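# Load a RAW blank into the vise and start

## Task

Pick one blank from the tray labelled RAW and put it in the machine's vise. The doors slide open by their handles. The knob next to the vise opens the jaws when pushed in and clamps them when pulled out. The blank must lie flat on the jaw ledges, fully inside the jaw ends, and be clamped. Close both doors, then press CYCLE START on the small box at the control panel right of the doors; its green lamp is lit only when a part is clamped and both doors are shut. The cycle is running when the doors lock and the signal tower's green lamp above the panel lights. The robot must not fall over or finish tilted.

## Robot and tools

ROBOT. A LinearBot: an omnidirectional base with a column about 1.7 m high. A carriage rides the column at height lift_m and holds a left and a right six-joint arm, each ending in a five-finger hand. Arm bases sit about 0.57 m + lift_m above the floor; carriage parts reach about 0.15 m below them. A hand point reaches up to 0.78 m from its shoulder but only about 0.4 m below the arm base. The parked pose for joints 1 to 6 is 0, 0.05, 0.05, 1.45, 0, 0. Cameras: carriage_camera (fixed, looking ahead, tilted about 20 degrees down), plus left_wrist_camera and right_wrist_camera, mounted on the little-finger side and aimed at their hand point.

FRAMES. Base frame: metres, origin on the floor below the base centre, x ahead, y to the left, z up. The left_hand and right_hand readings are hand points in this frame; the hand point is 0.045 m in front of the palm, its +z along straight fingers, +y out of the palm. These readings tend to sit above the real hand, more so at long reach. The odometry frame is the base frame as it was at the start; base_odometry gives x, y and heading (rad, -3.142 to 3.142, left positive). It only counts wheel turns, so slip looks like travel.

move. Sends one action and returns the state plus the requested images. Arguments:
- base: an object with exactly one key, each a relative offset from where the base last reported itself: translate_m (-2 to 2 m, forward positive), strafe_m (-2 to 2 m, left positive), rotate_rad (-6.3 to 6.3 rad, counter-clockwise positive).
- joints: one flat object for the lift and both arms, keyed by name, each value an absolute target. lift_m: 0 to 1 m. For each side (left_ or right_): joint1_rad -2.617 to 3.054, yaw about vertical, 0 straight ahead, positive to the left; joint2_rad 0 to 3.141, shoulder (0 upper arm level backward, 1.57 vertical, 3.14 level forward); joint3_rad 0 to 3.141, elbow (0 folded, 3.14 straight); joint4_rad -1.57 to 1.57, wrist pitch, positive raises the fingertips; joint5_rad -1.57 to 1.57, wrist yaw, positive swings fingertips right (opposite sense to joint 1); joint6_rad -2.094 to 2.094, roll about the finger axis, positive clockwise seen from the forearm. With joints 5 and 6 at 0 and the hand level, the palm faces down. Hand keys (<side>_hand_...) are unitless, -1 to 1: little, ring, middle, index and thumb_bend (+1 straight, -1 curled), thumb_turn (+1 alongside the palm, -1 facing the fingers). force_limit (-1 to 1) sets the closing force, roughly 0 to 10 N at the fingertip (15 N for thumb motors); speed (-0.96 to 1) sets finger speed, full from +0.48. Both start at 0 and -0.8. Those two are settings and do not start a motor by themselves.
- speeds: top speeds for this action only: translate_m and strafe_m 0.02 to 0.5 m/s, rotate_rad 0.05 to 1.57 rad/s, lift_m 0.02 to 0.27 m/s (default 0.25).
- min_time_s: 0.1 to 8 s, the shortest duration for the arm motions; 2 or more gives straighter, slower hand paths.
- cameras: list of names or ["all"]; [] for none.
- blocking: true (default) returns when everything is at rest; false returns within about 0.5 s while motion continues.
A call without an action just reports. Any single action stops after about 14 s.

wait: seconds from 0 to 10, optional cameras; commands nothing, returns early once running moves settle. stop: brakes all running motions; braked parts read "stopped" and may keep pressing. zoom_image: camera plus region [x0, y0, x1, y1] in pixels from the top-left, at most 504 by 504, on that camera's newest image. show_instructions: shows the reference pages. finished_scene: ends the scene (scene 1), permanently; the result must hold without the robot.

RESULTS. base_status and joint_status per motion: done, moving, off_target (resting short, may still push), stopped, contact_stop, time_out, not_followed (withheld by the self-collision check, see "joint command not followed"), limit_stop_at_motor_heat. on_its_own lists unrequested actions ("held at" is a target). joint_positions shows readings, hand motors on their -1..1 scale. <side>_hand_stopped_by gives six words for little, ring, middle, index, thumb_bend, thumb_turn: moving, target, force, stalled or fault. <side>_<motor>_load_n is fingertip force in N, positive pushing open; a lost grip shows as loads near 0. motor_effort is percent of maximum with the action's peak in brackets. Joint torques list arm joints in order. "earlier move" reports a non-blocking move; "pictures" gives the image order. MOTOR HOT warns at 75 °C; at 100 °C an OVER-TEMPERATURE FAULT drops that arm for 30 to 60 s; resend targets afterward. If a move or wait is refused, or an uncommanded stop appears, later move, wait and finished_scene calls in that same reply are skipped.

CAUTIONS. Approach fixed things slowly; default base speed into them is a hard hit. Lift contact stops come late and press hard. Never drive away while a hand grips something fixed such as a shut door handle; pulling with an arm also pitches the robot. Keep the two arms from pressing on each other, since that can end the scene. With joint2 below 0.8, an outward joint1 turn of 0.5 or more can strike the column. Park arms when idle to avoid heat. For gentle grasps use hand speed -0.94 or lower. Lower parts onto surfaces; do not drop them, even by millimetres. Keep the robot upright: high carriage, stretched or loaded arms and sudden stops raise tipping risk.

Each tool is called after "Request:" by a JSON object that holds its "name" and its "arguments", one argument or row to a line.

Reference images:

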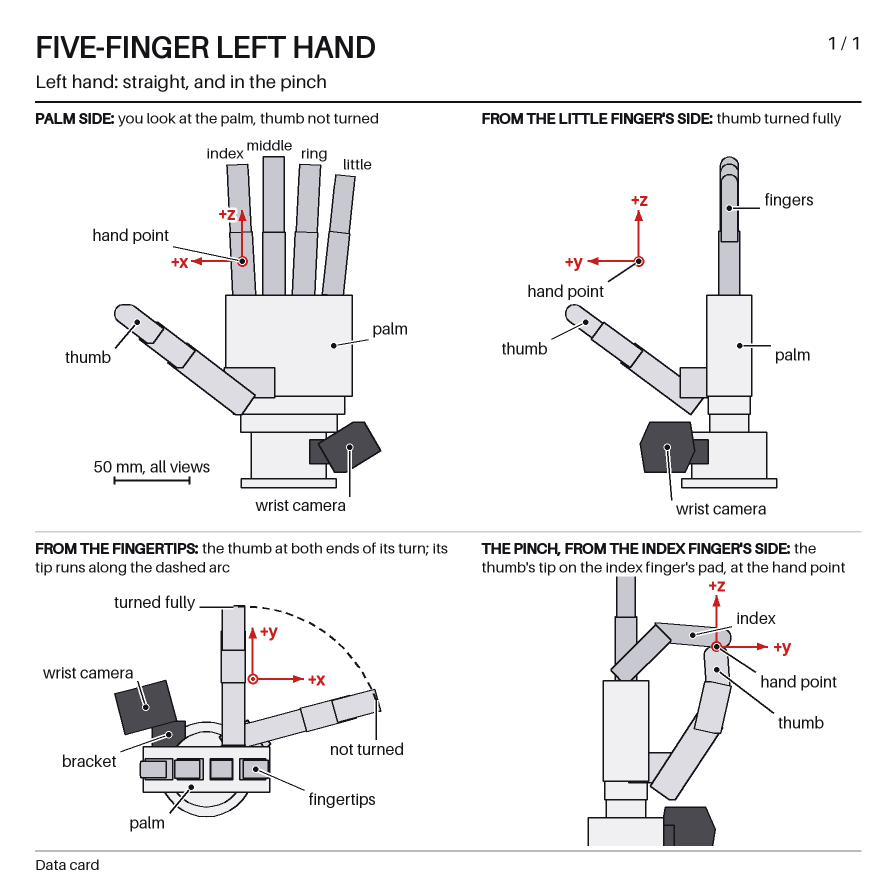

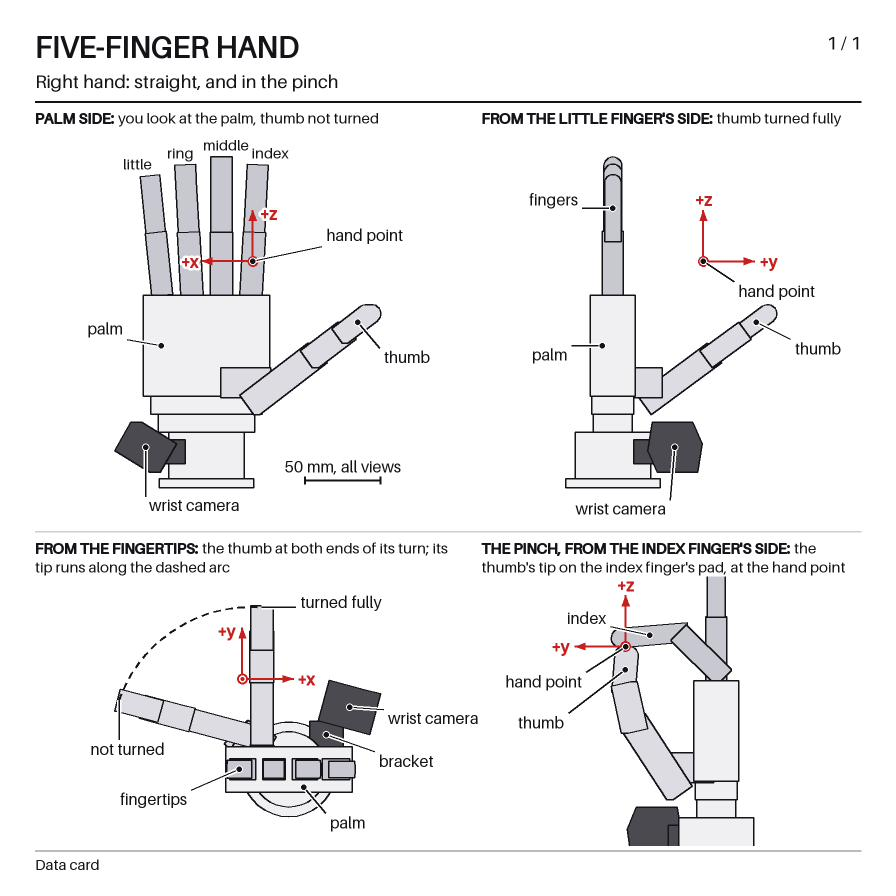

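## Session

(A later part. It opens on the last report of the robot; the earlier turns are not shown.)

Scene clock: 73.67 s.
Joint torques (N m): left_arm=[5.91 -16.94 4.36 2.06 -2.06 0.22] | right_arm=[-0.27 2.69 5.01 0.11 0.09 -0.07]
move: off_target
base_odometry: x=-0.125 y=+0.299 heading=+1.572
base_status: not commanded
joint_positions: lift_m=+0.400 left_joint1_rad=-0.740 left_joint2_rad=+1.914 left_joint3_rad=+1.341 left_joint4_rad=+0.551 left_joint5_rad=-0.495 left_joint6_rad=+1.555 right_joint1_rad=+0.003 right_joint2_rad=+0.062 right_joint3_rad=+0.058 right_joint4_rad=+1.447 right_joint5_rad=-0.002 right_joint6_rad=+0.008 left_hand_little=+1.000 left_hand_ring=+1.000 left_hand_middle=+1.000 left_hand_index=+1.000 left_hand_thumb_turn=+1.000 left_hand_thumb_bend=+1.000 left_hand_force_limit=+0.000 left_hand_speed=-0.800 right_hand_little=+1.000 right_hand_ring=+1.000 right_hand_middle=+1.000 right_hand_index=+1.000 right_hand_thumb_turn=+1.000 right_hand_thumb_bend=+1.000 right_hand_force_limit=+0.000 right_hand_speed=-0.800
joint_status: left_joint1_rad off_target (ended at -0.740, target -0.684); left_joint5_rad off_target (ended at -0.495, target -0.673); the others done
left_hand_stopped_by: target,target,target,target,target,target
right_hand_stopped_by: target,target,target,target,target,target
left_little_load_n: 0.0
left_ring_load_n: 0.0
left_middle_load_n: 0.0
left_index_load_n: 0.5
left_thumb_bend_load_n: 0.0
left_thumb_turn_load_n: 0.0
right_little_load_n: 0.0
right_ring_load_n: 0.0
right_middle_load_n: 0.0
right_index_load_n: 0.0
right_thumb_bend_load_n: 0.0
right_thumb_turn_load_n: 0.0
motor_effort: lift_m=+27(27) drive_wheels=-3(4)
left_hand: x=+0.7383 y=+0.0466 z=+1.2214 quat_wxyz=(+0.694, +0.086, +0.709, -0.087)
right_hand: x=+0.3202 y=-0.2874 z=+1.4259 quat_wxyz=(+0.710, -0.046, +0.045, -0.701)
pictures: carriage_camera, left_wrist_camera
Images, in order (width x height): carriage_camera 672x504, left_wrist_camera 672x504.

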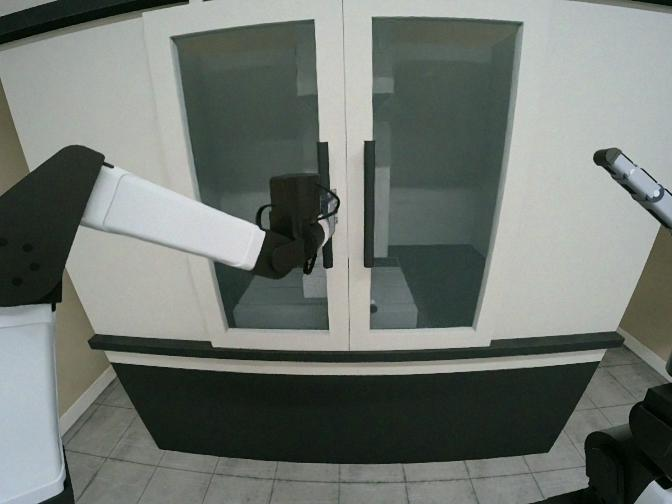

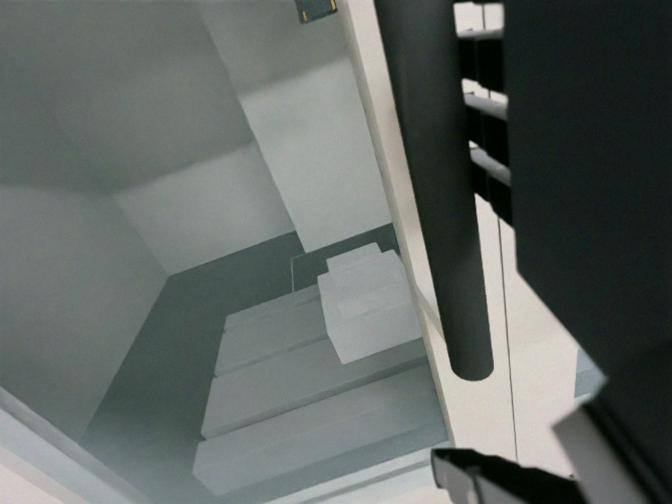

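Request:
{"name": "move", "arguments": {
  "joints": {"left_joint1_rad": -1.045, "left_joint2_rad": 1.823, "left_joint3_rad": 1.275, "left_joint4_rad": 0.548, "left_joint5_rad": -1.03, "left_joint6_rad": 1.57},
  "min_time_s": 1.5,
  "cameras": []
}}

Request:
{"name": "move", "arguments": {
  "base": {"strafe_m": -0.15},
  "speeds": {"strafe_m": 0.2},
  "joints": {"left_joint1_rad": -1.4, "left_joint2_rad": 1.712, "left_joint3_rad": 1.1305, "left_joint4_rad": 0.581, "left_joint5_rad": -1.4, "left_joint6_rad": 1.57},
  "min_time_s": 1,
  "cameras": []
}}

Request:
{"name": "move", "arguments": {
  "base": {"translate_m": 0.1},
  "speeds": {"translate_m": 0.1},
  "joints": {"left_joint1_rad": -1.01, "left_joint2_rad": 1.573, "left_joint3_rad": 0.991, "left_joint4_rad": 0.58, "left_joint5_rad": -1.30, "left_joint6_rad": 1.57},
  "min_time_s": 1.5,
  "cameras": ["left_wrist_camera", "carriage_camera"]
}}

Scene clock: 76.70 s.
Joint torques (N m): left_arm=[0.32 -14.12 4.7 1.76 -0.2 0.21] | right_arm=[-0.29 2.69 5.03 0.11 0.09 -0.07]
move: done
base_odometry: x=-0.125 y=+0.299 heading=+1.572
base_status: not commanded
joint_positions: lift_m=+0.400 left_joint1_rad=-1.042 left_joint2_rad=+1.856 left_joint3_rad=+1.286 left_joint4_rad=+0.551 left_joint5_rad=-1.013 left_joint6_rad=+1.558 right_joint1_rad=+0.003 right_joint2_rad=+0.062 right_joint3_rad=+0.058 right_joint4_rad=+1.447 right_joint5_rad=-0.002 right_joint6_rad=+0.008 left_hand_little=+1.000 left_hand_ring=+1.000 left_hand_middle=+1.000 left_hand_index=+1.000 left_hand_thumb_turn=+1.000 left_hand_thumb_bend=+1.000 left_hand_force_limit=+0.000 left_hand_speed=-0.800 right_hand_little=+1.000 right_hand_ring=+1.000 right_hand_middle=+1.000 right_hand_index=+1.000 right_hand_thumb_turn=+1.000 right_hand_thumb_bend=+1.000 right_hand_force_limit=+0.000 right_hand_speed=-0.800
joint_status: all done
left_hand_stopped_by: target,target,target,target,target,target
right_hand_stopped_by: target,target,target,target,target,target
left_little_load_n: 0.0
left_ring_load_n: 0.0
left_middle_load_n: 0.5
left_index_load_n: 0.0
left_thumb_bend_load_n: 0.0
left_thumb_turn_load_n: 0.0
right_little_load_n: 0.0
right_ring_load_n: 0.0
right_middle_load_n: 0.0
right_index_load_n: 0.0
right_thumb_bend_load_n: 0.0
right_thumb_turn_load_n: 0.0
motor_effort: lift_m=+27(27) drive_wheels=-4(4)
left_hand: x=+0.6258 y=+0.0228 z=+1.2298 quat_wxyz=(+0.703, +0.011, +0.711, -0.009)
right_hand: x=+0.3202 y=-0.2874 z=+1.4259 quat_wxyz=(+0.710, -0.046, +0.045, -0.701)

Scene clock: 78.53 s.
Joint torques (N m): left_arm=[0.5 -12.22 4.45 1.57 -0.19 0.21] | right_arm=[-0.25 2.66 5.03 0.12 0.09 -0.07]
move: done
base_odometry: x=+0.025 y=+0.300 heading=+1.572
base_status: done
joint_positions: lift_m=+0.400 left_joint1_rad=-1.398 left_joint2_rad=+1.741 left_joint3_rad=+1.140 left_joint4_rad=+0.573 left_joint5_rad=-1.383 left_joint6_rad=+1.558 right_joint1_rad=+0.003 right_joint2_rad=+0.062 right_joint3_rad=+0.058 right_joint4_rad=+1.447 right_joint5_rad=-0.001 right_joint6_rad=+0.008 left_hand_little=+1.000 left_hand_ring=+1.000 left_hand_middle=+1.000 left_hand_index=+1.000 left_hand_thumb_turn=+1.000 left_hand_thumb_bend=+1.000 left_hand_force_limit=+0.000 left_hand_speed=-0.800 right_hand_little=+1.000 right_hand_ring=+1.000 right_hand_middle=+1.000 right_hand_index=+1.000 right_hand_thumb_turn=+1.000 right_hand_thumb_bend=+1.000 right_hand_force_limit=+0.000 right_hand_speed=-0.800
joint_status: all done
left_hand_stopped_by: target,target,target,target,target,target
right_hand_stopped_by: target,target,target,target,target,target
left_little_load_n: 0.0
left_ring_load_n: 0.0
left_middle_load_n: 0.0
left_index_load_n: 0.0
left_thumb_bend_load_n: 0.0
left_thumb_turn_load_n: 0.0
right_little_load_n: 0.0
right_ring_load_n: 0.0
right_middle_load_n: 0.0
right_index_load_n: 0.0
right_thumb_bend_load_n: 0.0
right_thumb_turn_load_n: 0.0
motor_effort: lift_m=+27(27) drive_wheels=-3(7)
left_hand: x=+0.4841 y=+0.0080 z=+1.2305 quat_wxyz=(+0.705, +0.010, +0.709, +0.000)
right_hand: x=+0.3202 y=-0.2876 z=+1.4259 quat_wxyz=(+0.710, -0.045, +0.045, -0.701)

Scene clock: 80.33 s.
Joint torques (N m): left_arm=[0.98 -10.18 4.48 1.61 0.2 0.2] | right_arm=[-0.28 2.67 5.04 0.08 0.08 -0.07]
move: done
base_odometry: x=+0.025 y=+0.400 heading=+1.571
base_status: done
joint_positions: lift_m=+0.400 left_joint1_rad=-1.013 left_joint2_rad=+1.598 left_joint3_rad=+1.002 left_joint4_rad=+0.574 left_joint5_rad=-1.317 left_joint6_rad=+1.558 right_joint1_rad=+0.003 right_joint2_rad=+0.062 right_joint3_rad=+0.058 right_joint4_rad=+1.449 right_joint5_rad=-0.001 right_joint6_rad=+0.008 left_hand_little=+1.000 left_hand_ring=+1.000 left_hand_middle=+1.000 left_hand_index=+1.000 left_hand_thumb_turn=+1.000 left_hand_thumb_bend=+1.000 left_hand_force_limit=+0.000 left_hand_speed=-0.800 right_hand_little=+1.000 right_hand_ring=+1.000 right_hand_middle=+1.000 right_hand_index=+1.000 right_hand_thumb_turn=+1.000 right_hand_thumb_bend=+1.000 right_hand_force_limit=+0.000 right_hand_speed=-0.800
joint_status: all done
left_hand_stopped_by: target,target,target,target,target,target
right_hand_stopped_by: target,target,target,target,target,target
left_little_load_n: 0.0
left_ring_load_n: 0.0
left_middle_load_n: 0.0
left_index_load_n: 0.0
left_thumb_bend_load_n: 0.0
left_thumb_turn_load_n: 0.0
right_little_load_n: 0.0
right_ring_load_n: 0.0
right_middle_load_n: 0.0
right_index_load_n: 0.0
right_thumb_bend_load_n: 0.0
right_thumb_turn_load_n: 0.0
motor_effort: lift_m=+27(27) drive_wheels=-4(6)
left_hand: x=+0.5705 y=+0.1486 z=+1.2352 quat_wxyz=(+0.697, -0.104, +0.701, +0.110)
right_hand: x=+0.3195 y=-0.2876 z=+1.4262 quat_wxyz=(+0.710, -0.045, +0.044, -0.702)
pictures: carriage_camera, left_wrist_camera
Images, in order (width x height): carriage_camera 672x504, left_wrist_camera 672x504.

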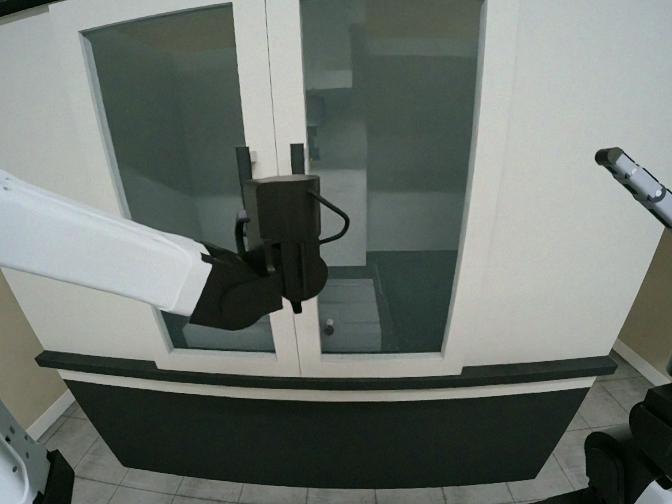

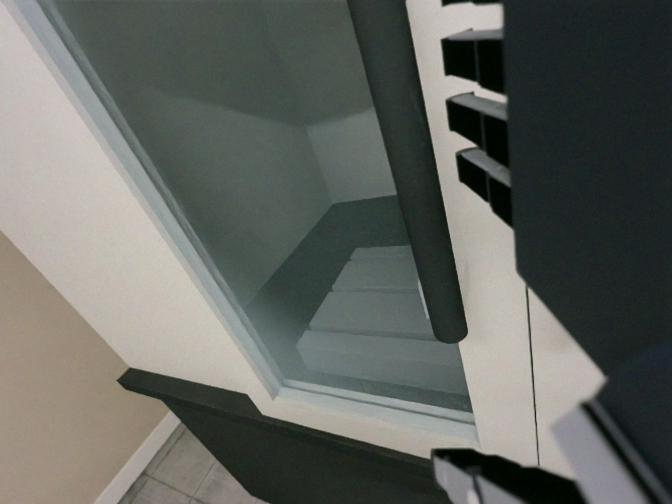

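Request:
{"name": "move", "arguments": {
  "joints": {"left_joint1_rad": -0.92, "left_joint2_rad": 1.66, "left_joint3_rad": 1.10, "left_joint4_rad": 0.58, "left_joint5_rad": -1.205, "left_joint6_rad": 1.57},
  "min_time_s": 1.5,
  "cameras": ["left_wrist_camera"]
}}

Request:
{"name": "move", "arguments": {
  "joints": {"left_joint1_rad": -0.86, "left_joint2_rad": 1.722, "left_joint3_rad": 1.15, "left_joint4_rad": 0.572, "left_joint5_rad": -1.14, "left_joint6_rad": 1.57},
  "min_time_s": 1.5,
  "cameras": ["left_wrist_camera", "carriage_camera"]
}}

Scene clock: 82.30 s.
Joint torques (N m): left_arm=[1.05 -6.95 7.34 1.68 0.23 0.2] | right_arm=[-0.27 2.74 5.01 0.09 0.08 -0.07]
move: done
base_odometry: x=+0.025 y=+0.400 heading=+1.571
base_status: not commanded
joint_positions: lift_m=+0.400 left_joint1_rad=-0.924 left_joint2_rad=+1.646 left_joint3_rad=+1.076 left_joint4_rad=+0.575 left_joint5_rad=-1.221 left_joint6_rad=+1.558 right_joint1_rad=+0.003 right_joint2_rad=+0.062 right_joint3_rad=+0.058 right_joint4_rad=+1.449 right_joint5_rad=-0.001 right_joint6_rad=+0.008 left_hand_little=+1.000 left_hand_ring=+1.000 left_hand_middle=+1.000 left_hand_index=+1.000 left_hand_thumb_turn=+1.000 left_hand_thumb_bend=+1.000 left_hand_force_limit=+0.000 left_hand_speed=-0.800 right_hand_little=+1.000 right_hand_ring=+1.000 right_hand_middle=+1.000 right_hand_index=+1.000 right_hand_thumb_turn=+1.000 right_hand_thumb_bend=+1.000 right_hand_force_limit=+0.000 right_hand_speed=-0.800
joint_status: all done
left_hand_stopped_by: target,target,target,target,target,target
right_hand_stopped_by: target,target,target,target,target,target
left_little_load_n: 0.0
left_ring_load_n: 0.0
left_middle_load_n: 0.0
left_index_load_n: 0.0
left_thumb_bend_load_n: 0.0
left_thumb_turn_load_n: 0.0
right_little_load_n: 0.0
right_ring_load_n: 0.0
right_middle_load_n: 0.0
right_index_load_n: 0.0
right_thumb_bend_load_n: 0.0
right_thumb_turn_load_n: 0.0
motor_effort: lift_m=+26(27) drive_wheels=-4(4)
left_hand: x=+0.6055 y=+0.1520 z=+1.2425 quat_wxyz=(+0.701, -0.110, +0.698, +0.099)
right_hand: x=+0.3196 y=-0.2876 z=+1.4262 quat_wxyz=(+0.710, -0.045, +0.044, -0.702)
Images, in order (width x height): left_wrist_camera 672x504.

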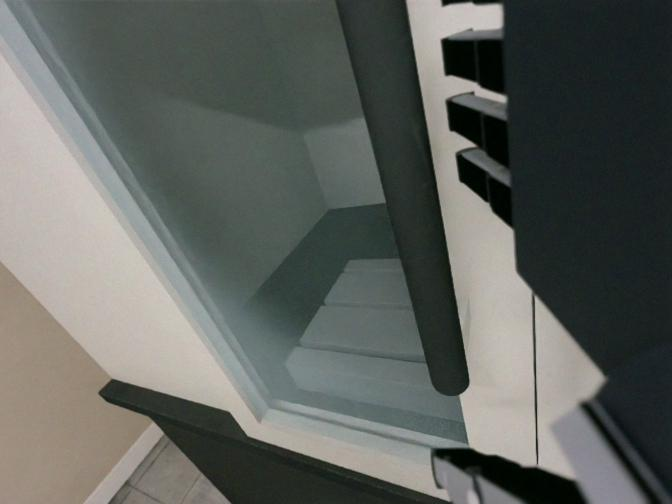

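Scene clock: 84.10 s.
Joint torques (N m): left_arm=[1.66 -7.2 7.64 1.64 0.33 0.2] | right_arm=[-0.27 2.7 5 0.07 0.08 -0.07]
move: done
base_odometry: x=+0.025 y=+0.400 heading=+1.571
base_status: not commanded
joint_positions: lift_m=+0.400 left_joint1_rad=-0.871 left_joint2_rad=+1.703 left_joint3_rad=+1.123 left_joint4_rad=+0.575 left_joint5_rad=-1.167 left_joint6_rad=+1.558 right_joint1_rad=+0.003 right_joint2_rad=+0.062 right_joint3_rad=+0.058 right_joint4_rad=+1.449 right_joint5_rad=-0.001 right_joint6_rad=+0.008 left_hand_little=+1.000 left_hand_ring=+1.000 left_hand_middle=+1.000 left_hand_index=+1.000 left_hand_thumb_turn=+1.000 left_hand_thumb_bend=+1.000 left_hand_force_limit=+0.000 left_hand_speed=-0.800 right_hand_little=+1.000 right_hand_ring=+1.000 right_hand_middle=+1.000 right_hand_index=+1.000 right_hand_thumb_turn=+1.000 right_hand_thumb_bend=+1.000 right_hand_force_limit=+0.000 right_hand_speed=-0.800
joint_status: all done
left_hand_stopped_by: target,target,target,target,target,target
right_hand_stopped_by: target,target,target,target,target,target
left_little_load_n: 0.0
left_ring_load_n: 0.0
left_middle_load_n: -1.5
left_index_load_n: 0.0
left_thumb_bend_load_n: 0.0
left_thumb_turn_load_n: 0.0
right_little_load_n: 0.0
right_ring_load_n: 0.0
right_middle_load_n: 0.0
right_index_load_n: 0.0
right_thumb_bend_load_n: 0.0
right_thumb_turn_load_n: 0.0
motor_effort: lift_m=+27(27) drive_wheels=-4(4)
left_hand: x=+0.6292 y=+0.1531 z=+1.2379 quat_wxyz=(+0.699, -0.107, +0.700, +0.101)
right_hand: x=+0.3196 y=-0.2876 z=+1.4262 quat_wxyz=(+0.710, -0.045, +0.044, -0.702)
pictures: carriage_camera, left_wrist_camera
Images, in order (width x height): carriage_camera 672x504, left_wrist_camera 672x504.

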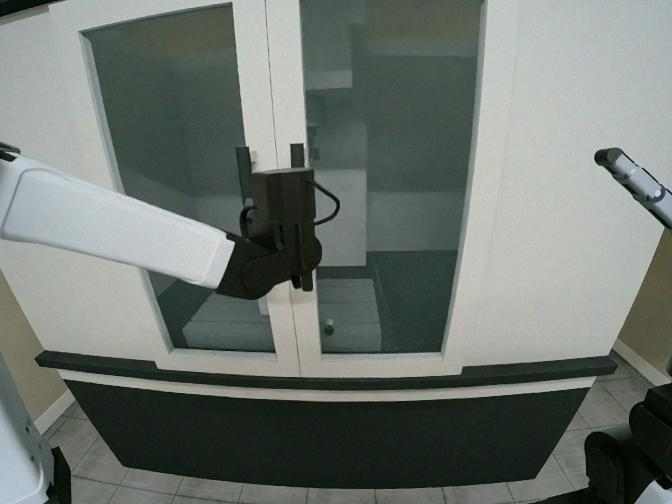

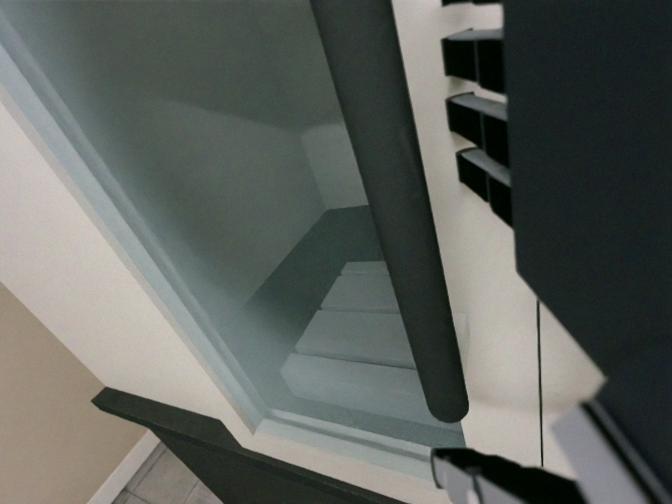

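Request:
{"name": "move", "arguments": {
  "base": {"translate_m": -0.006},
  "speeds": {"translate_m": 0.05},
  "cameras": []
}}

Request:
{"name": "move", "arguments": {
  "base": {"strafe_m": 0.05},
  "speeds": {"strafe_m": 0.04},
  "cameras": ["left_wrist_camera", "carriage_camera"]
}}

Scene clock: 85.00 s.
Joint torques (N m): left_arm=[1.1 -7.98 7.27 1.65 0.18 0.19] | right_arm=[-0.25 2.63 5.07 0.04 0.08 -0.07]
move: done
base_odometry: x=+0.025 y=+0.394 heading=+1.571
base_status: done
joint_positions: lift_m=+0.400 left_joint1_rad=-0.865 left_joint2_rad=+1.711 left_joint3_rad=+1.129 left_joint4_rad=+0.575 left_joint5_rad=-1.155 left_joint6_rad=+1.558 right_joint1_rad=+0.003 right_joint2_rad=+0.062 right_joint3_rad=+0.058 right_joint4_rad=+1.449 right_joint5_rad=-0.001 right_joint6_rad=+0.008 left_hand_little=+1.000 left_hand_ring=+1.000 left_hand_middle=+1.000 left_hand_index=+1.000 left_hand_thumb_turn=+1.000 left_hand_thumb_bend=+1.000 left_hand_force_limit=+0.000 left_hand_speed=-0.800 right_hand_little=+1.000 right_hand_ring=+1.000 right_hand_middle=+1.000 right_hand_index=+1.000 right_hand_thumb_turn=+1.000 right_hand_thumb_bend=+1.000 right_hand_force_limit=+0.000 right_hand_speed=-0.800
joint_status: not commanded
left_hand_stopped_by: target,target,target,target,target,target
right_hand_stopped_by: target,target,target,target,target,target
left_little_load_n: 0.0
left_ring_load_n: 0.0
left_middle_load_n: 0.0
left_index_load_n: 0.0
left_thumb_bend_load_n: 0.0
left_thumb_turn_load_n: 0.0
right_little_load_n: 0.0
right_ring_load_n: 0.5
right_middle_load_n: 0.0
right_index_load_n: 0.0
right_thumb_bend_load_n: 0.0
right_thumb_turn_load_n: 0.0
motor_effort: lift_m=+26(27) drive_wheels=-3(9)
left_hand: x=+0.6328 y=+0.1520 z=+1.2368 quat_wxyz=(+0.699, -0.104, +0.700, +0.100)
right_hand: x=+0.3199 y=-0.2876 z=+1.4260 quat_wxyz=(+0.710, -0.045, +0.045, -0.701)

Scene clock: 86.77 s.
Joint torques (N m): left_arm=[2.4 -8.09 7.2 1.72 -0.77 0.2] | right_arm=[-0.27 2.69 5.03 0.08 0.08 -0.07]
move: done
base_odometry: x=-0.025 y=+0.394 heading=+1.571
base_status: done
joint_positions: lift_m=+0.400 left_joint1_rad=-0.879 left_joint2_rad=+1.711 left_joint3_rad=+1.129 left_joint4_rad=+0.575 left_joint5_rad=-1.072 left_joint6_rad=+1.558 right_joint1_rad=+0.003 right_joint2_rad=+0.062 right_joint3_rad=+0.058 right_joint4_rad=+1.448 right_joint5_rad=-0.001 right_joint6_rad=+0.008 left_hand_little=+1.000 left_hand_ring=+1.000 left_hand_middle=+1.000 left_hand_index=+1.000 left_hand_thumb_turn=+1.000 left_hand_thumb_bend=+1.000 left_hand_force_limit=+0.000 left_hand_speed=-0.800 right_hand_little=+1.000 right_hand_ring=+1.000 right_hand_middle=+1.000 right_hand_index=+1.000 right_hand_thumb_turn=+1.000 right_hand_thumb_bend=+1.000 right_hand_force_limit=+0.000 right_hand_speed=-0.800
joint_status: not commanded
left_hand_stopped_by: target,target,target,target,target,target
right_hand_stopped_by: target,target,target,target,target,target
left_little_load_n: 0.0
left_ring_load_n: 0.0
left_middle_load_n: 0.0
left_index_load_n: 0.0
left_thumb_bend_load_n: 0.0
left_thumb_turn_load_n: 0.0
right_little_load_n: 0.0
right_ring_load_n: 0.0
right_middle_load_n: 0.0
right_index_load_n: 0.0
right_thumb_bend_load_n: 0.0
right_thumb_turn_load_n: 0.0
motor_effort: lift_m=+26(27) drive_wheels=+1(4)
left_hand: x=+0.6389 y=+0.1316 z=+1.2365 quat_wxyz=(+0.703, -0.070, +0.705, +0.066)
right_hand: x=+0.3200 y=-0.2876 z=+1.4260 quat_wxyz=(+0.710, -0.045, +0.045, -0.701)
pictures: carriage_camera, left_wrist_camera
Images, in order (width x height): carriage_camera 672x504, left_wrist_camera 672x504.

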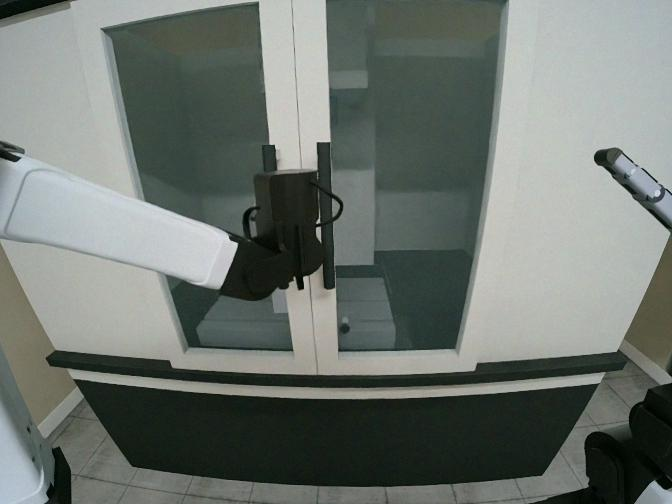

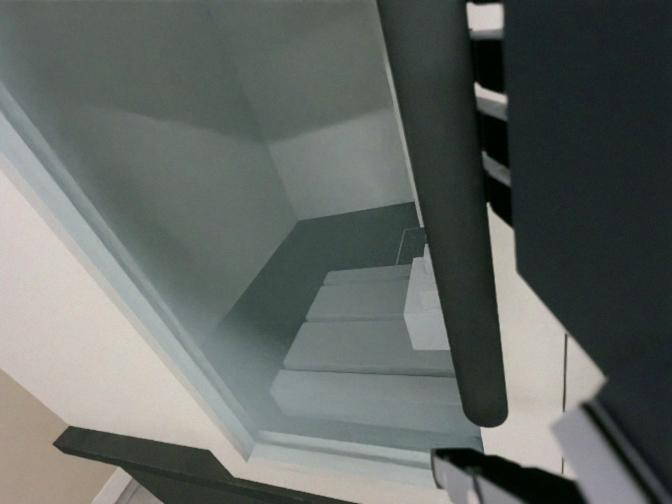

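Request:
{"name": "move", "arguments": {
  "base": {"strafe_m": 0.05},
  "speeds": {"strafe_m": 0.04},
  "cameras": ["left_wrist_camera", "carriage_camera"]
}}

Scene clock: 88.57 s.
Joint torques (N m): left_arm=[4.88 -9.46 6.42 1.81 -2.55 0.19] | right_arm=[-0.27 2.63 5.05 0.08 0.07 -0.07]
move: done
base_odometry: x=-0.075 y=+0.394 heading=+1.570
base_status: done
joint_positions: lift_m=+0.400 left_joint1_rad=-0.905 left_joint2_rad=+1.722 left_joint3_rad=+1.140 left_joint4_rad=+0.580 left_joint5_rad=-0.920 left_joint6_rad=+1.558 right_joint1_rad=+0.003 right_joint2_rad=+0.062 right_joint3_rad=+0.058 right_joint4_rad=+1.448 right_joint5_rad=-0.001 right_joint6_rad=+0.008 left_hand_little=+1.000 left_hand_ring=+1.000 left_hand_middle=+1.000 left_hand_index=+1.000 left_hand_thumb_turn=+1.000 left_hand_thumb_bend=+1.000 left_hand_force_limit=+0.000 left_hand_speed=-0.800 right_hand_little=+1.000 right_hand_ring=+1.000 right_hand_middle=+1.000 right_hand_index=+1.000 right_hand_thumb_turn=+1.000 right_hand_thumb_bend=+1.000 right_hand_force_limit=+0.000 right_hand_speed=-0.800
joint_status: not commanded
left_hand_stopped_by: target,target,target,target,target,target
right_hand_stopped_by: target,target,target,target,target,target
left_little_load_n: 0.0
left_ring_load_n: 0.0
left_middle_load_n: 0.0
left_index_load_n: 0.0
left_thumb_bend_load_n: 0.0
left_thumb_turn_load_n: 0.0
right_little_load_n: 0.0
right_ring_load_n: 0.0
right_middle_load_n: 0.0
right_index_load_n: 0.0
right_thumb_bend_load_n: 0.0
right_thumb_turn_load_n: 0.0
motor_effort: lift_m=+26(27) drive_wheels=+1(6)
left_hand: x=+0.6476 y=+0.0901 z=+1.2367 quat_wxyz=(+0.707, -0.009, +0.708, +0.001)
right_hand: x=+0.3200 y=-0.2876 z=+1.4260 quat_wxyz=(+0.710, -0.045, +0.045, -0.701)
pictures: carriage_camera, left_wrist_camera
Images, in order (width x height): carriage_camera 672x504, left_wrist_camera 672x504.

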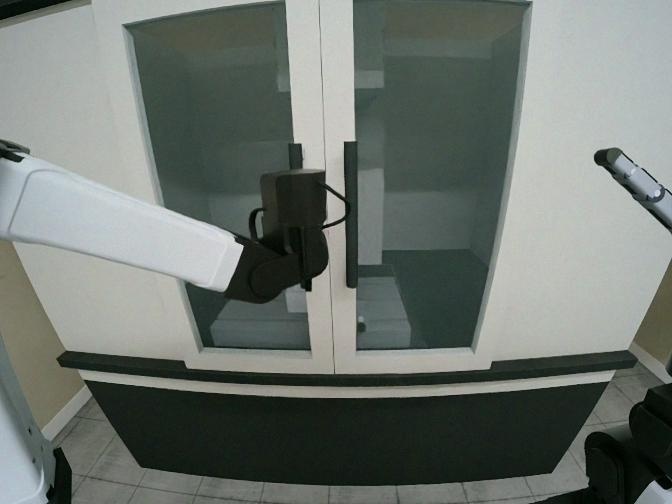

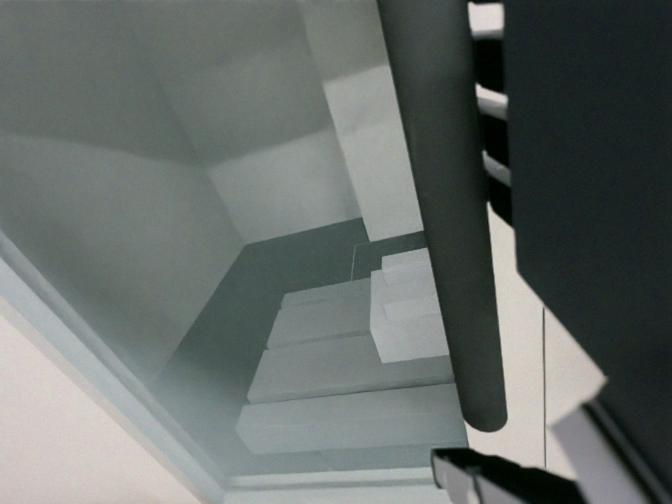

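Request:
{"name": "move", "arguments": {
  "base": {"strafe_m": -0.06},
  "speeds": {"strafe_m": 0.08},
  "cameras": []
}}

Request:
{"name": "move", "arguments": {
  "base": {"translate_m": -0.15},
  "speeds": {"translate_m": 0.15},
  "cameras": []
}}

Request:
{"name": "move", "arguments": {
  "base": {"strafe_m": 0.06},
  "speeds": {"strafe_m": 0.1},
  "joints": {"left_joint1_rad": -0.190, "left_joint2_rad": 1.919, "left_joint3_rad": 1.438, "left_joint4_rad": 0.478, "left_joint5_rad": 1.376, "left_joint6_rad": 1.57},
  "min_time_s": 2.5,
  "cameras": ["left_wrist_camera", "carriage_camera"]
}}

Scene clock: 91.70 s.
Joint torques (N m): left_arm=[1.98 -9.33 6.34 1.67 -0.31 0.2] | right_arm=[-0.27 2.65 5.08 0.07 0.07 -0.07]
move: done
base_odometry: x=-0.015 y=+0.394 heading=+1.571
base_status: done
joint_positions: lift_m=+0.400 left_joint1_rad=-0.874 left_joint2_rad=+1.722 left_joint3_rad=+1.140 left_joint4_rad=+0.578 left_joint5_rad=-1.114 left_joint6_rad=+1.558 right_joint1_rad=+0.003 right_joint2_rad=+0.062 right_joint3_rad=+0.058 right_joint4_rad=+1.449 right_joint5_rad=+0.000 right_joint6_rad=+0.008 left_hand_little=+1.000 left_hand_ring=+1.000 left_hand_middle=+1.000 left_hand_index=+1.000 left_hand_thumb_turn=+1.000 left_hand_thumb_bend=+1.000 left_hand_force_limit=+0.000 left_hand_speed=-0.800 right_hand_little=+1.000 right_hand_ring=+1.000 right_hand_middle=+1.000 right_hand_index=+1.000 right_hand_thumb_turn=+1.000 right_hand_thumb_bend=+1.000 right_hand_force_limit=+0.000 right_hand_speed=-0.800
joint_status: not commanded
left_hand_stopped_by: target,target,target,target,target,target
right_hand_stopped_by: target,target,target,target,target,target
left_little_load_n: -0.5
left_ring_load_n: 0.0
left_middle_load_n: -0.5
left_index_load_n: 0.0
left_thumb_bend_load_n: -0.5
left_thumb_turn_load_n: 0.0
right_little_load_n: 0.0
right_ring_load_n: 0.0
right_middle_load_n: 0.0
right_index_load_n: 0.0
right_thumb_bend_load_n: 0.0
right_thumb_turn_load_n: 0.0
motor_effort: lift_m=+26(27) drive_wheels=+0(7)
left_hand: x=+0.6375 y=+0.1391 z=+1.2367 quat_wxyz=(+0.702, -0.088, +0.702, +0.082)
right_hand: x=+0.3199 y=-0.2877 z=+1.4260 quat_wxyz=(+0.710, -0.045, +0.045, -0.702)

Scene clock: 93.70 s.
Joint torques (N m): left_arm=[1.09 -9.32 6.31 1.65 -0.14 0.19] | right_arm=[-0.28 2.74 5.08 0.09 0.07 -0.07]
move: done
base_odometry: x=-0.015 y=+0.244 heading=+1.571
base_status: done
joint_positions: lift_m=+0.400 left_joint1_rad=-0.864 left_joint2_rad=+1.722 left_joint3_rad=+1.140 left_joint4_rad=+0.578 left_joint5_rad=-1.125 left_joint6_rad=+1.558 right_joint1_rad=+0.003 right_joint2_rad=+0.062 right_joint3_rad=+0.058 right_joint4_rad=+1.449 right_joint5_rad=+0.000 right_joint6_rad=+0.008 left_hand_little=+1.000 left_hand_ring=+1.000 left_hand_middle=+1.000 left_hand_index=+1.000 left_hand_thumb_turn=+1.000 left_hand_thumb_bend=+1.000 left_hand_force_limit=+0.000 left_hand_speed=-0.800 right_hand_little=+1.000 right_hand_ring=+1.000 right_hand_middle=+1.000 right_hand_index=+1.000 right_hand_thumb_turn=+1.000 right_hand_thumb_bend=+1.000 right_hand_force_limit=+0.000 right_hand_speed=-0.800
joint_status: not commanded
left_hand_stopped_by: target,target,target,target,target,target
right_hand_stopped_by: target,target,target,target,target,target
left_little_load_n: 0.0
left_ring_load_n: 0.0
left_middle_load_n: 0.0
left_index_load_n: 0.0
left_thumb_bend_load_n: 0.0
left_thumb_turn_load_n: 0.0
right_little_load_n: 0.0
right_ring_load_n: 0.0
right_middle_load_n: 0.0
right_index_load_n: 0.0
right_thumb_bend_load_n: 0.0
right_thumb_turn_load_n: 0.0
motor_effort: lift_m=+26(27) drive_wheels=-1(5)
left_hand: x=+0.6381 y=+0.1451 z=+1.2366 quat_wxyz=(+0.701, -0.095, +0.701, +0.089)
right_hand: x=+0.3199 y=-0.2877 z=+1.4260 quat_wxyz=(+0.710, -0.045, +0.045, -0.702)

Scene clock: 96.67 s.
Joint torques (N m): left_arm=[0.96 -9.54 7.39 1.46 0.28 0.19] | right_arm=[-0.28 2.7 5.07 0.09 0.06 -0.07]
move: done
base_odometry: x=-0.075 y=+0.244 heading=+1.571
base_status: done
joint_positions: lift_m=+0.400 left_joint1_rad=-0.194 left_joint2_rad=+1.902 left_joint3_rad=+1.414 left_joint4_rad=+0.490 left_joint5_rad=+1.359 left_joint6_rad=+1.558 right_joint1_rad=+0.003 right_joint2_rad=+0.062 right_joint3_rad=+0.058 right_joint4_rad=+1.448 right_joint5_rad=+0.000 right_joint6_rad=+0.008 left_hand_little=+1.000 left_hand_ring=+1.000 left_hand_middle=+1.000 left_hand_index=+1.000 left_hand_thumb_turn=+1.000 left_hand_thumb_bend=+1.000 left_hand_force_limit=+0.000 left_hand_speed=-0.800 right_hand_little=+1.000 right_hand_ring=+1.000 right_hand_middle=+1.000 right_hand_index=+1.000 right_hand_thumb_turn=+1.000 right_hand_thumb_bend=+1.000 right_hand_force_limit=+0.000 right_hand_speed=-0.800
joint_status: all done
left_hand_stopped_by: target,target,target,target,target,target
right_hand_stopped_by: target,target,target,target,target,target
left_little_load_n: 0.0
left_ring_load_n: 0.0
left_middle_load_n: 0.0
left_index_load_n: 0.0
left_thumb_bend_load_n: 0.0
left_thumb_turn_load_n: 0.0
right_little_load_n: 0.0
right_ring_load_n: 0.0
right_middle_load_n: 0.0
right_index_load_n: 0.0
right_thumb_bend_load_n: 0.0
right_thumb_turn_load_n: 0.0
motor_effort: lift_m=+27(27) drive_wheels=-2(6)
left_hand: x=+0.7047 y=+0.0446 z=+1.2488 quat_wxyz=(+0.502, +0.493, +0.507, -0.498)
right_hand: x=+0.3200 y=-0.2878 z=+1.4260 quat_wxyz=(+0.710, -0.045, +0.045, -0.702)
pictures: carriage_camera, left_wrist_camera
Images, in order (width x height): carriage_camera 672x504, left_wrist_camera 672x504.

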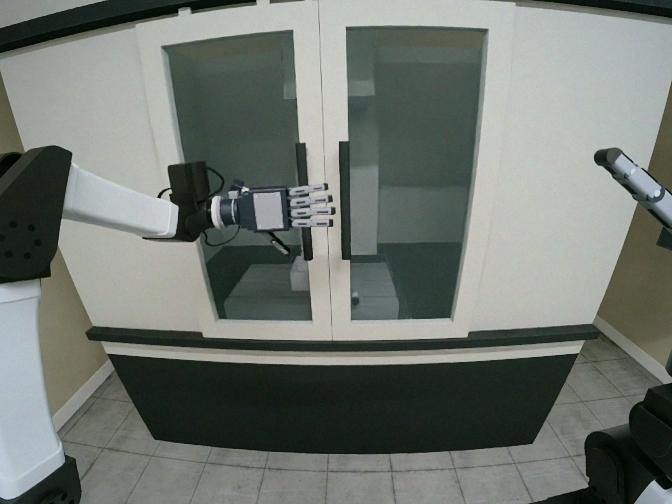

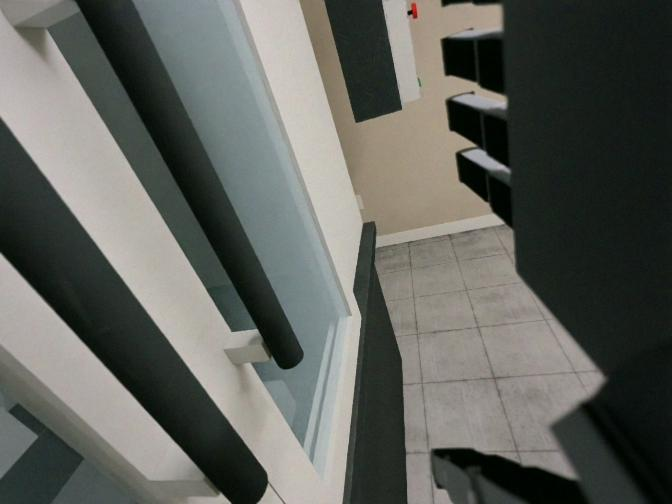

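Request:
{"name": "move", "arguments": {
  "base": {"translate_m": 0.12},
  "speeds": {"translate_m": 0.1},
  "cameras": ["left_wrist_camera", "carriage_camera"]
}}

Scene clock: 98.67 s.
Joint torques (N m): left_arm=[0.87 -9.85 7.25 1.47 0.18 0.2] | right_arm=[-0.28 2.65 4.98 0.04 0.06 -0.07]
move: done
base_odometry: x=-0.076 y=+0.364 heading=+1.572
base_status: done
joint_positions: lift_m=+0.400 left_joint1_rad=-0.193 left_joint2_rad=+1.905 left_joint3_rad=+1.416 left_joint4_rad=+0.485 left_joint5_rad=+1.364 left_joint6_rad=+1.558 right_joint1_rad=+0.003 right_joint2_rad=+0.062 right_joint3_rad=+0.058 right_joint4_rad=+1.450 right_joint5_rad=+0.000 right_joint6_rad=+0.008 left_hand_little=+1.000 left_hand_ring=+1.000 left_hand_middle=+1.000 left_hand_index=+1.000 left_hand_thumb_turn=+1.000 left_hand_thumb_bend=+1.000 left_hand_force_limit=+0.000 left_hand_speed=-0.800 right_hand_little=+1.000 right_hand_ring=+1.000 right_hand_middle=+1.000 right_hand_index=+1.000 right_hand_thumb_turn=+1.000 right_hand_thumb_bend=+1.000 right_hand_force_limit=+0.000 right_hand_speed=-0.800
joint_status: not commanded
left_hand_stopped_by: target,target,target,target,target,target
right_hand_stopped_by: target,target,target,target,target,target
left_little_load_n: 0.0
left_ring_load_n: 0.0
left_middle_load_n: 0.0
left_index_load_n: 0.0
left_thumb_bend_load_n: 0.0
left_thumb_turn_load_n: 0.0
right_little_load_n: 0.0
right_ring_load_n: 0.0
right_middle_load_n: 0.0
right_index_load_n: 0.0
right_thumb_bend_load_n: 0.0
right_thumb_turn_load_n: 0.0
motor_effort: lift_m=+27(27) drive_wheels=-4(7)
left_hand: x=+0.7045 y=+0.0446 z=+1.2470 quat_wxyz=(+0.499, +0.492, +0.508, -0.500)
right_hand: x=+0.3196 y=-0.2878 z=+1.4261 quat_wxyz=(+0.710, -0.044, +0.045, -0.702)
pictures: carriage_camera, left_wrist_camera
Images, in order (width x height): carriage_camera 672x504, left_wrist_camera 672x504.

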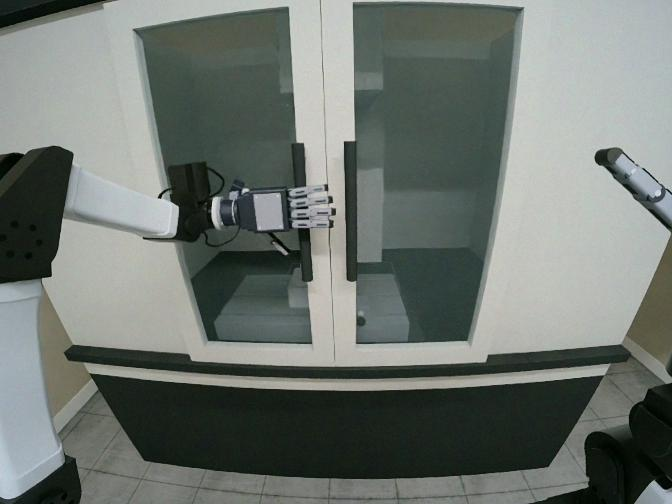

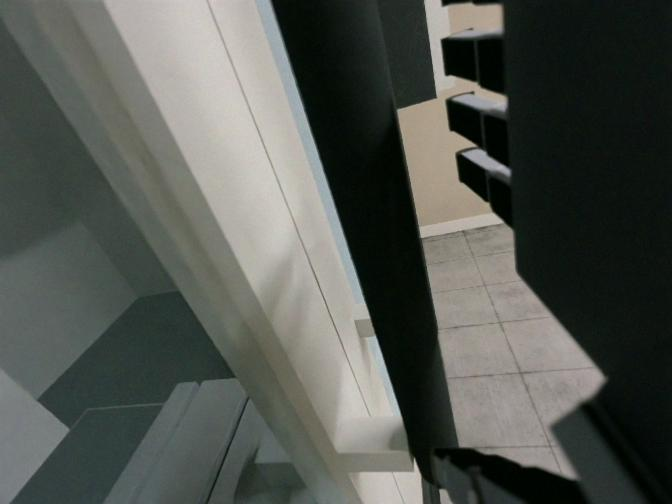

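Request:
{"name": "move", "arguments": {
  "base": {"translate_m": 0.018},
  "speeds": {"translate_m": 0.04},
  "cameras": ["left_wrist_camera"]
}}

Scene clock: 99.73 s.
Joint torques (N m): left_arm=[0.77 -9.92 7.16 1.55 0.18 0.2] | right_arm=[-0.27 2.69 5.05 0.08 0.07 -0.07]
move: done
base_odometry: x=-0.076 y=+0.382 heading=+1.572
base_status: done
joint_positions: lift_m=+0.400 left_joint1_rad=-0.191 left_joint2_rad=+1.906 left_joint3_rad=+1.416 left_joint4_rad=+0.484 left_joint5_rad=+1.365 left_joint6_rad=+1.558 right_joint1_rad=+0.003 right_joint2_rad=+0.062 right_joint3_rad=+0.058 right_joint4_rad=+1.449 right_joint5_rad=+0.000 right_joint6_rad=+0.008 left_hand_little=+1.000 left_hand_ring=+1.000 left_hand_middle=+1.000 left_hand_index=+1.000 left_hand_thumb_turn=+1.000 left_hand_thumb_bend=+1.000 left_hand_force_limit=+0.000 left_hand_speed=-0.800 right_hand_little=+1.000 right_hand_ring=+1.000 right_hand_middle=+1.000 right_hand_index=+1.000 right_hand_thumb_turn=+1.000 right_hand_thumb_bend=+1.000 right_hand_force_limit=+0.000 right_hand_speed=-0.800
joint_status: not commanded
left_hand_stopped_by: target,target,target,target,target,target
right_hand_stopped_by: target,target,target,target,target,target
left_little_load_n: 0.0
left_ring_load_n: 0.0
left_middle_load_n: 0.0
left_index_load_n: 0.0
left_thumb_bend_load_n: 0.0
left_thumb_turn_load_n: 0.0
right_little_load_n: 0.0
right_ring_load_n: 0.0
right_middle_load_n: 0.0
right_index_load_n: 0.0
right_thumb_bend_load_n: 0.0
right_thumb_turn_load_n: 0.0
motor_effort: lift_m=+27(27) drive_wheels=-4(8)
left_hand: x=+0.7048 y=+0.0453 z=+1.2466 quat_wxyz=(+0.499, +0.492, +0.508, -0.501)
right_hand: x=+0.3198 y=-0.2878 z=+1.4261 quat_wxyz=(+0.710, -0.044, +0.045, -0.702)
Images, in order (width x height): left_wrist_camera 672x504.

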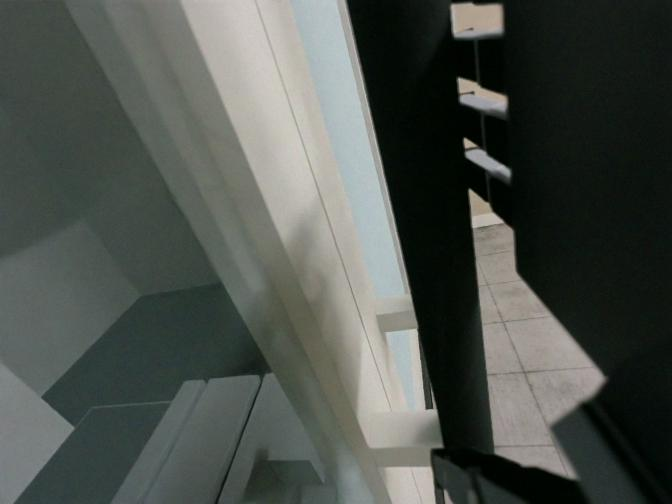

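Request:
{"name": "move", "arguments": {
  "base": {"translate_m": 0.008},
  "speeds": {"translate_m": 0.03},
  "joints": {"left_hand_index": 0.3, "left_hand_middle": 0.3, "left_hand_ring": 0.3, "left_hand_little": 0.3, "left_hand_speed": -0.7},
  "cameras": ["left_wrist_camera", "carriage_camera"]
}}

Scene clock: 101.27 s.
Joint torques (N m): left_arm=[1.24 -10.1 7.23 1.51 -0.1 0.16] | right_arm=[-0.28 2.73 5.11 0.08 0.07 -0.07]
move: done
base_odometry: x=-0.076 y=+0.390 heading=+1.573
base_status: done
joint_positions: lift_m=+0.400 left_joint1_rad=-0.196 left_joint2_rad=+1.908 left_joint3_rad=+1.416 left_joint4_rad=+0.483 left_joint5_rad=+1.387 left_joint6_rad=+1.563 right_joint1_rad=+0.003 right_joint2_rad=+0.062 right_joint3_rad=+0.057 right_joint4_rad=+1.447 right_joint5_rad=+0.000 right_joint6_rad=+0.008 left_hand_little=+0.300 left_hand_ring=+0.300 left_hand_middle=+0.300 left_hand_index=+0.300 left_hand_thumb_turn=+1.000 left_hand_thumb_bend=+1.000 left_hand_force_limit=+0.000 left_hand_speed=-0.700 right_hand_little=+1.000 right_hand_ring=+1.000 right_hand_middle=+1.000 right_hand_index=+1.000 right_hand_thumb_turn=+1.000 right_hand_thumb_bend=+1.000 right_hand_force_limit=+0.000 right_hand_speed=-0.800
joint_status: all done
left_hand_stopped_by: target,target,target,target,target,target
right_hand_stopped_by: target,target,target,target,target,target
left_little_load_n: 1.0
left_ring_load_n: 0.0
left_middle_load_n: 0.0
left_index_load_n: 0.0
left_thumb_bend_load_n: 0.0
left_thumb_turn_load_n: 0.0
right_little_load_n: 0.0
right_ring_load_n: 0.0
right_middle_load_n: 0.5
right_index_load_n: 0.0
right_thumb_bend_load_n: 0.0
right_thumb_turn_load_n: 0.0
motor_effort: lift_m=+27(27) drive_wheels=-4(7)
left_hand: x=+0.6994 y=+0.0414 z=+1.2460 quat_wxyz=(+0.492, +0.500, +0.501, -0.507)
right_hand: x=+0.3206 y=-0.2878 z=+1.4256 quat_wxyz=(+0.710, -0.045, +0.046, -0.701)
pictures: carriage_camera, left_wrist_camera
Images, in order (width x height): carriage_camera 672x504, left_wrist_camera 672x504.

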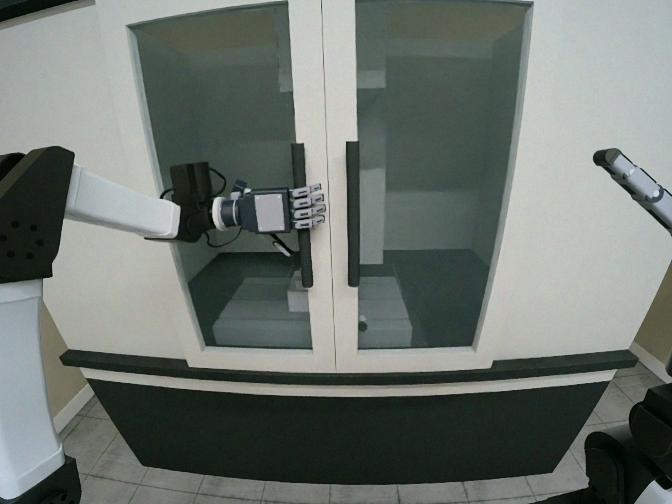

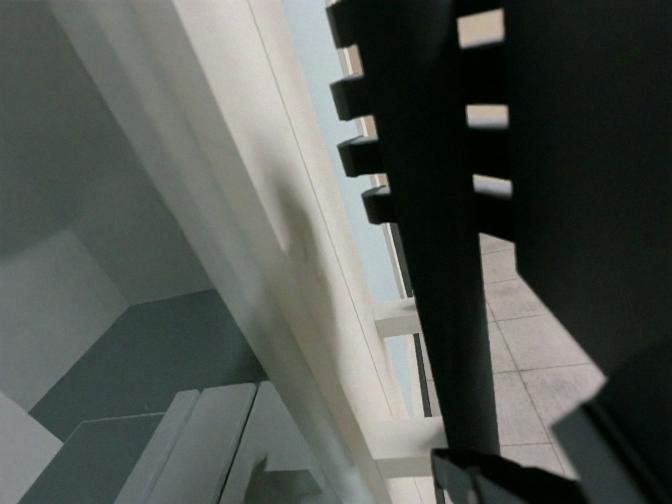

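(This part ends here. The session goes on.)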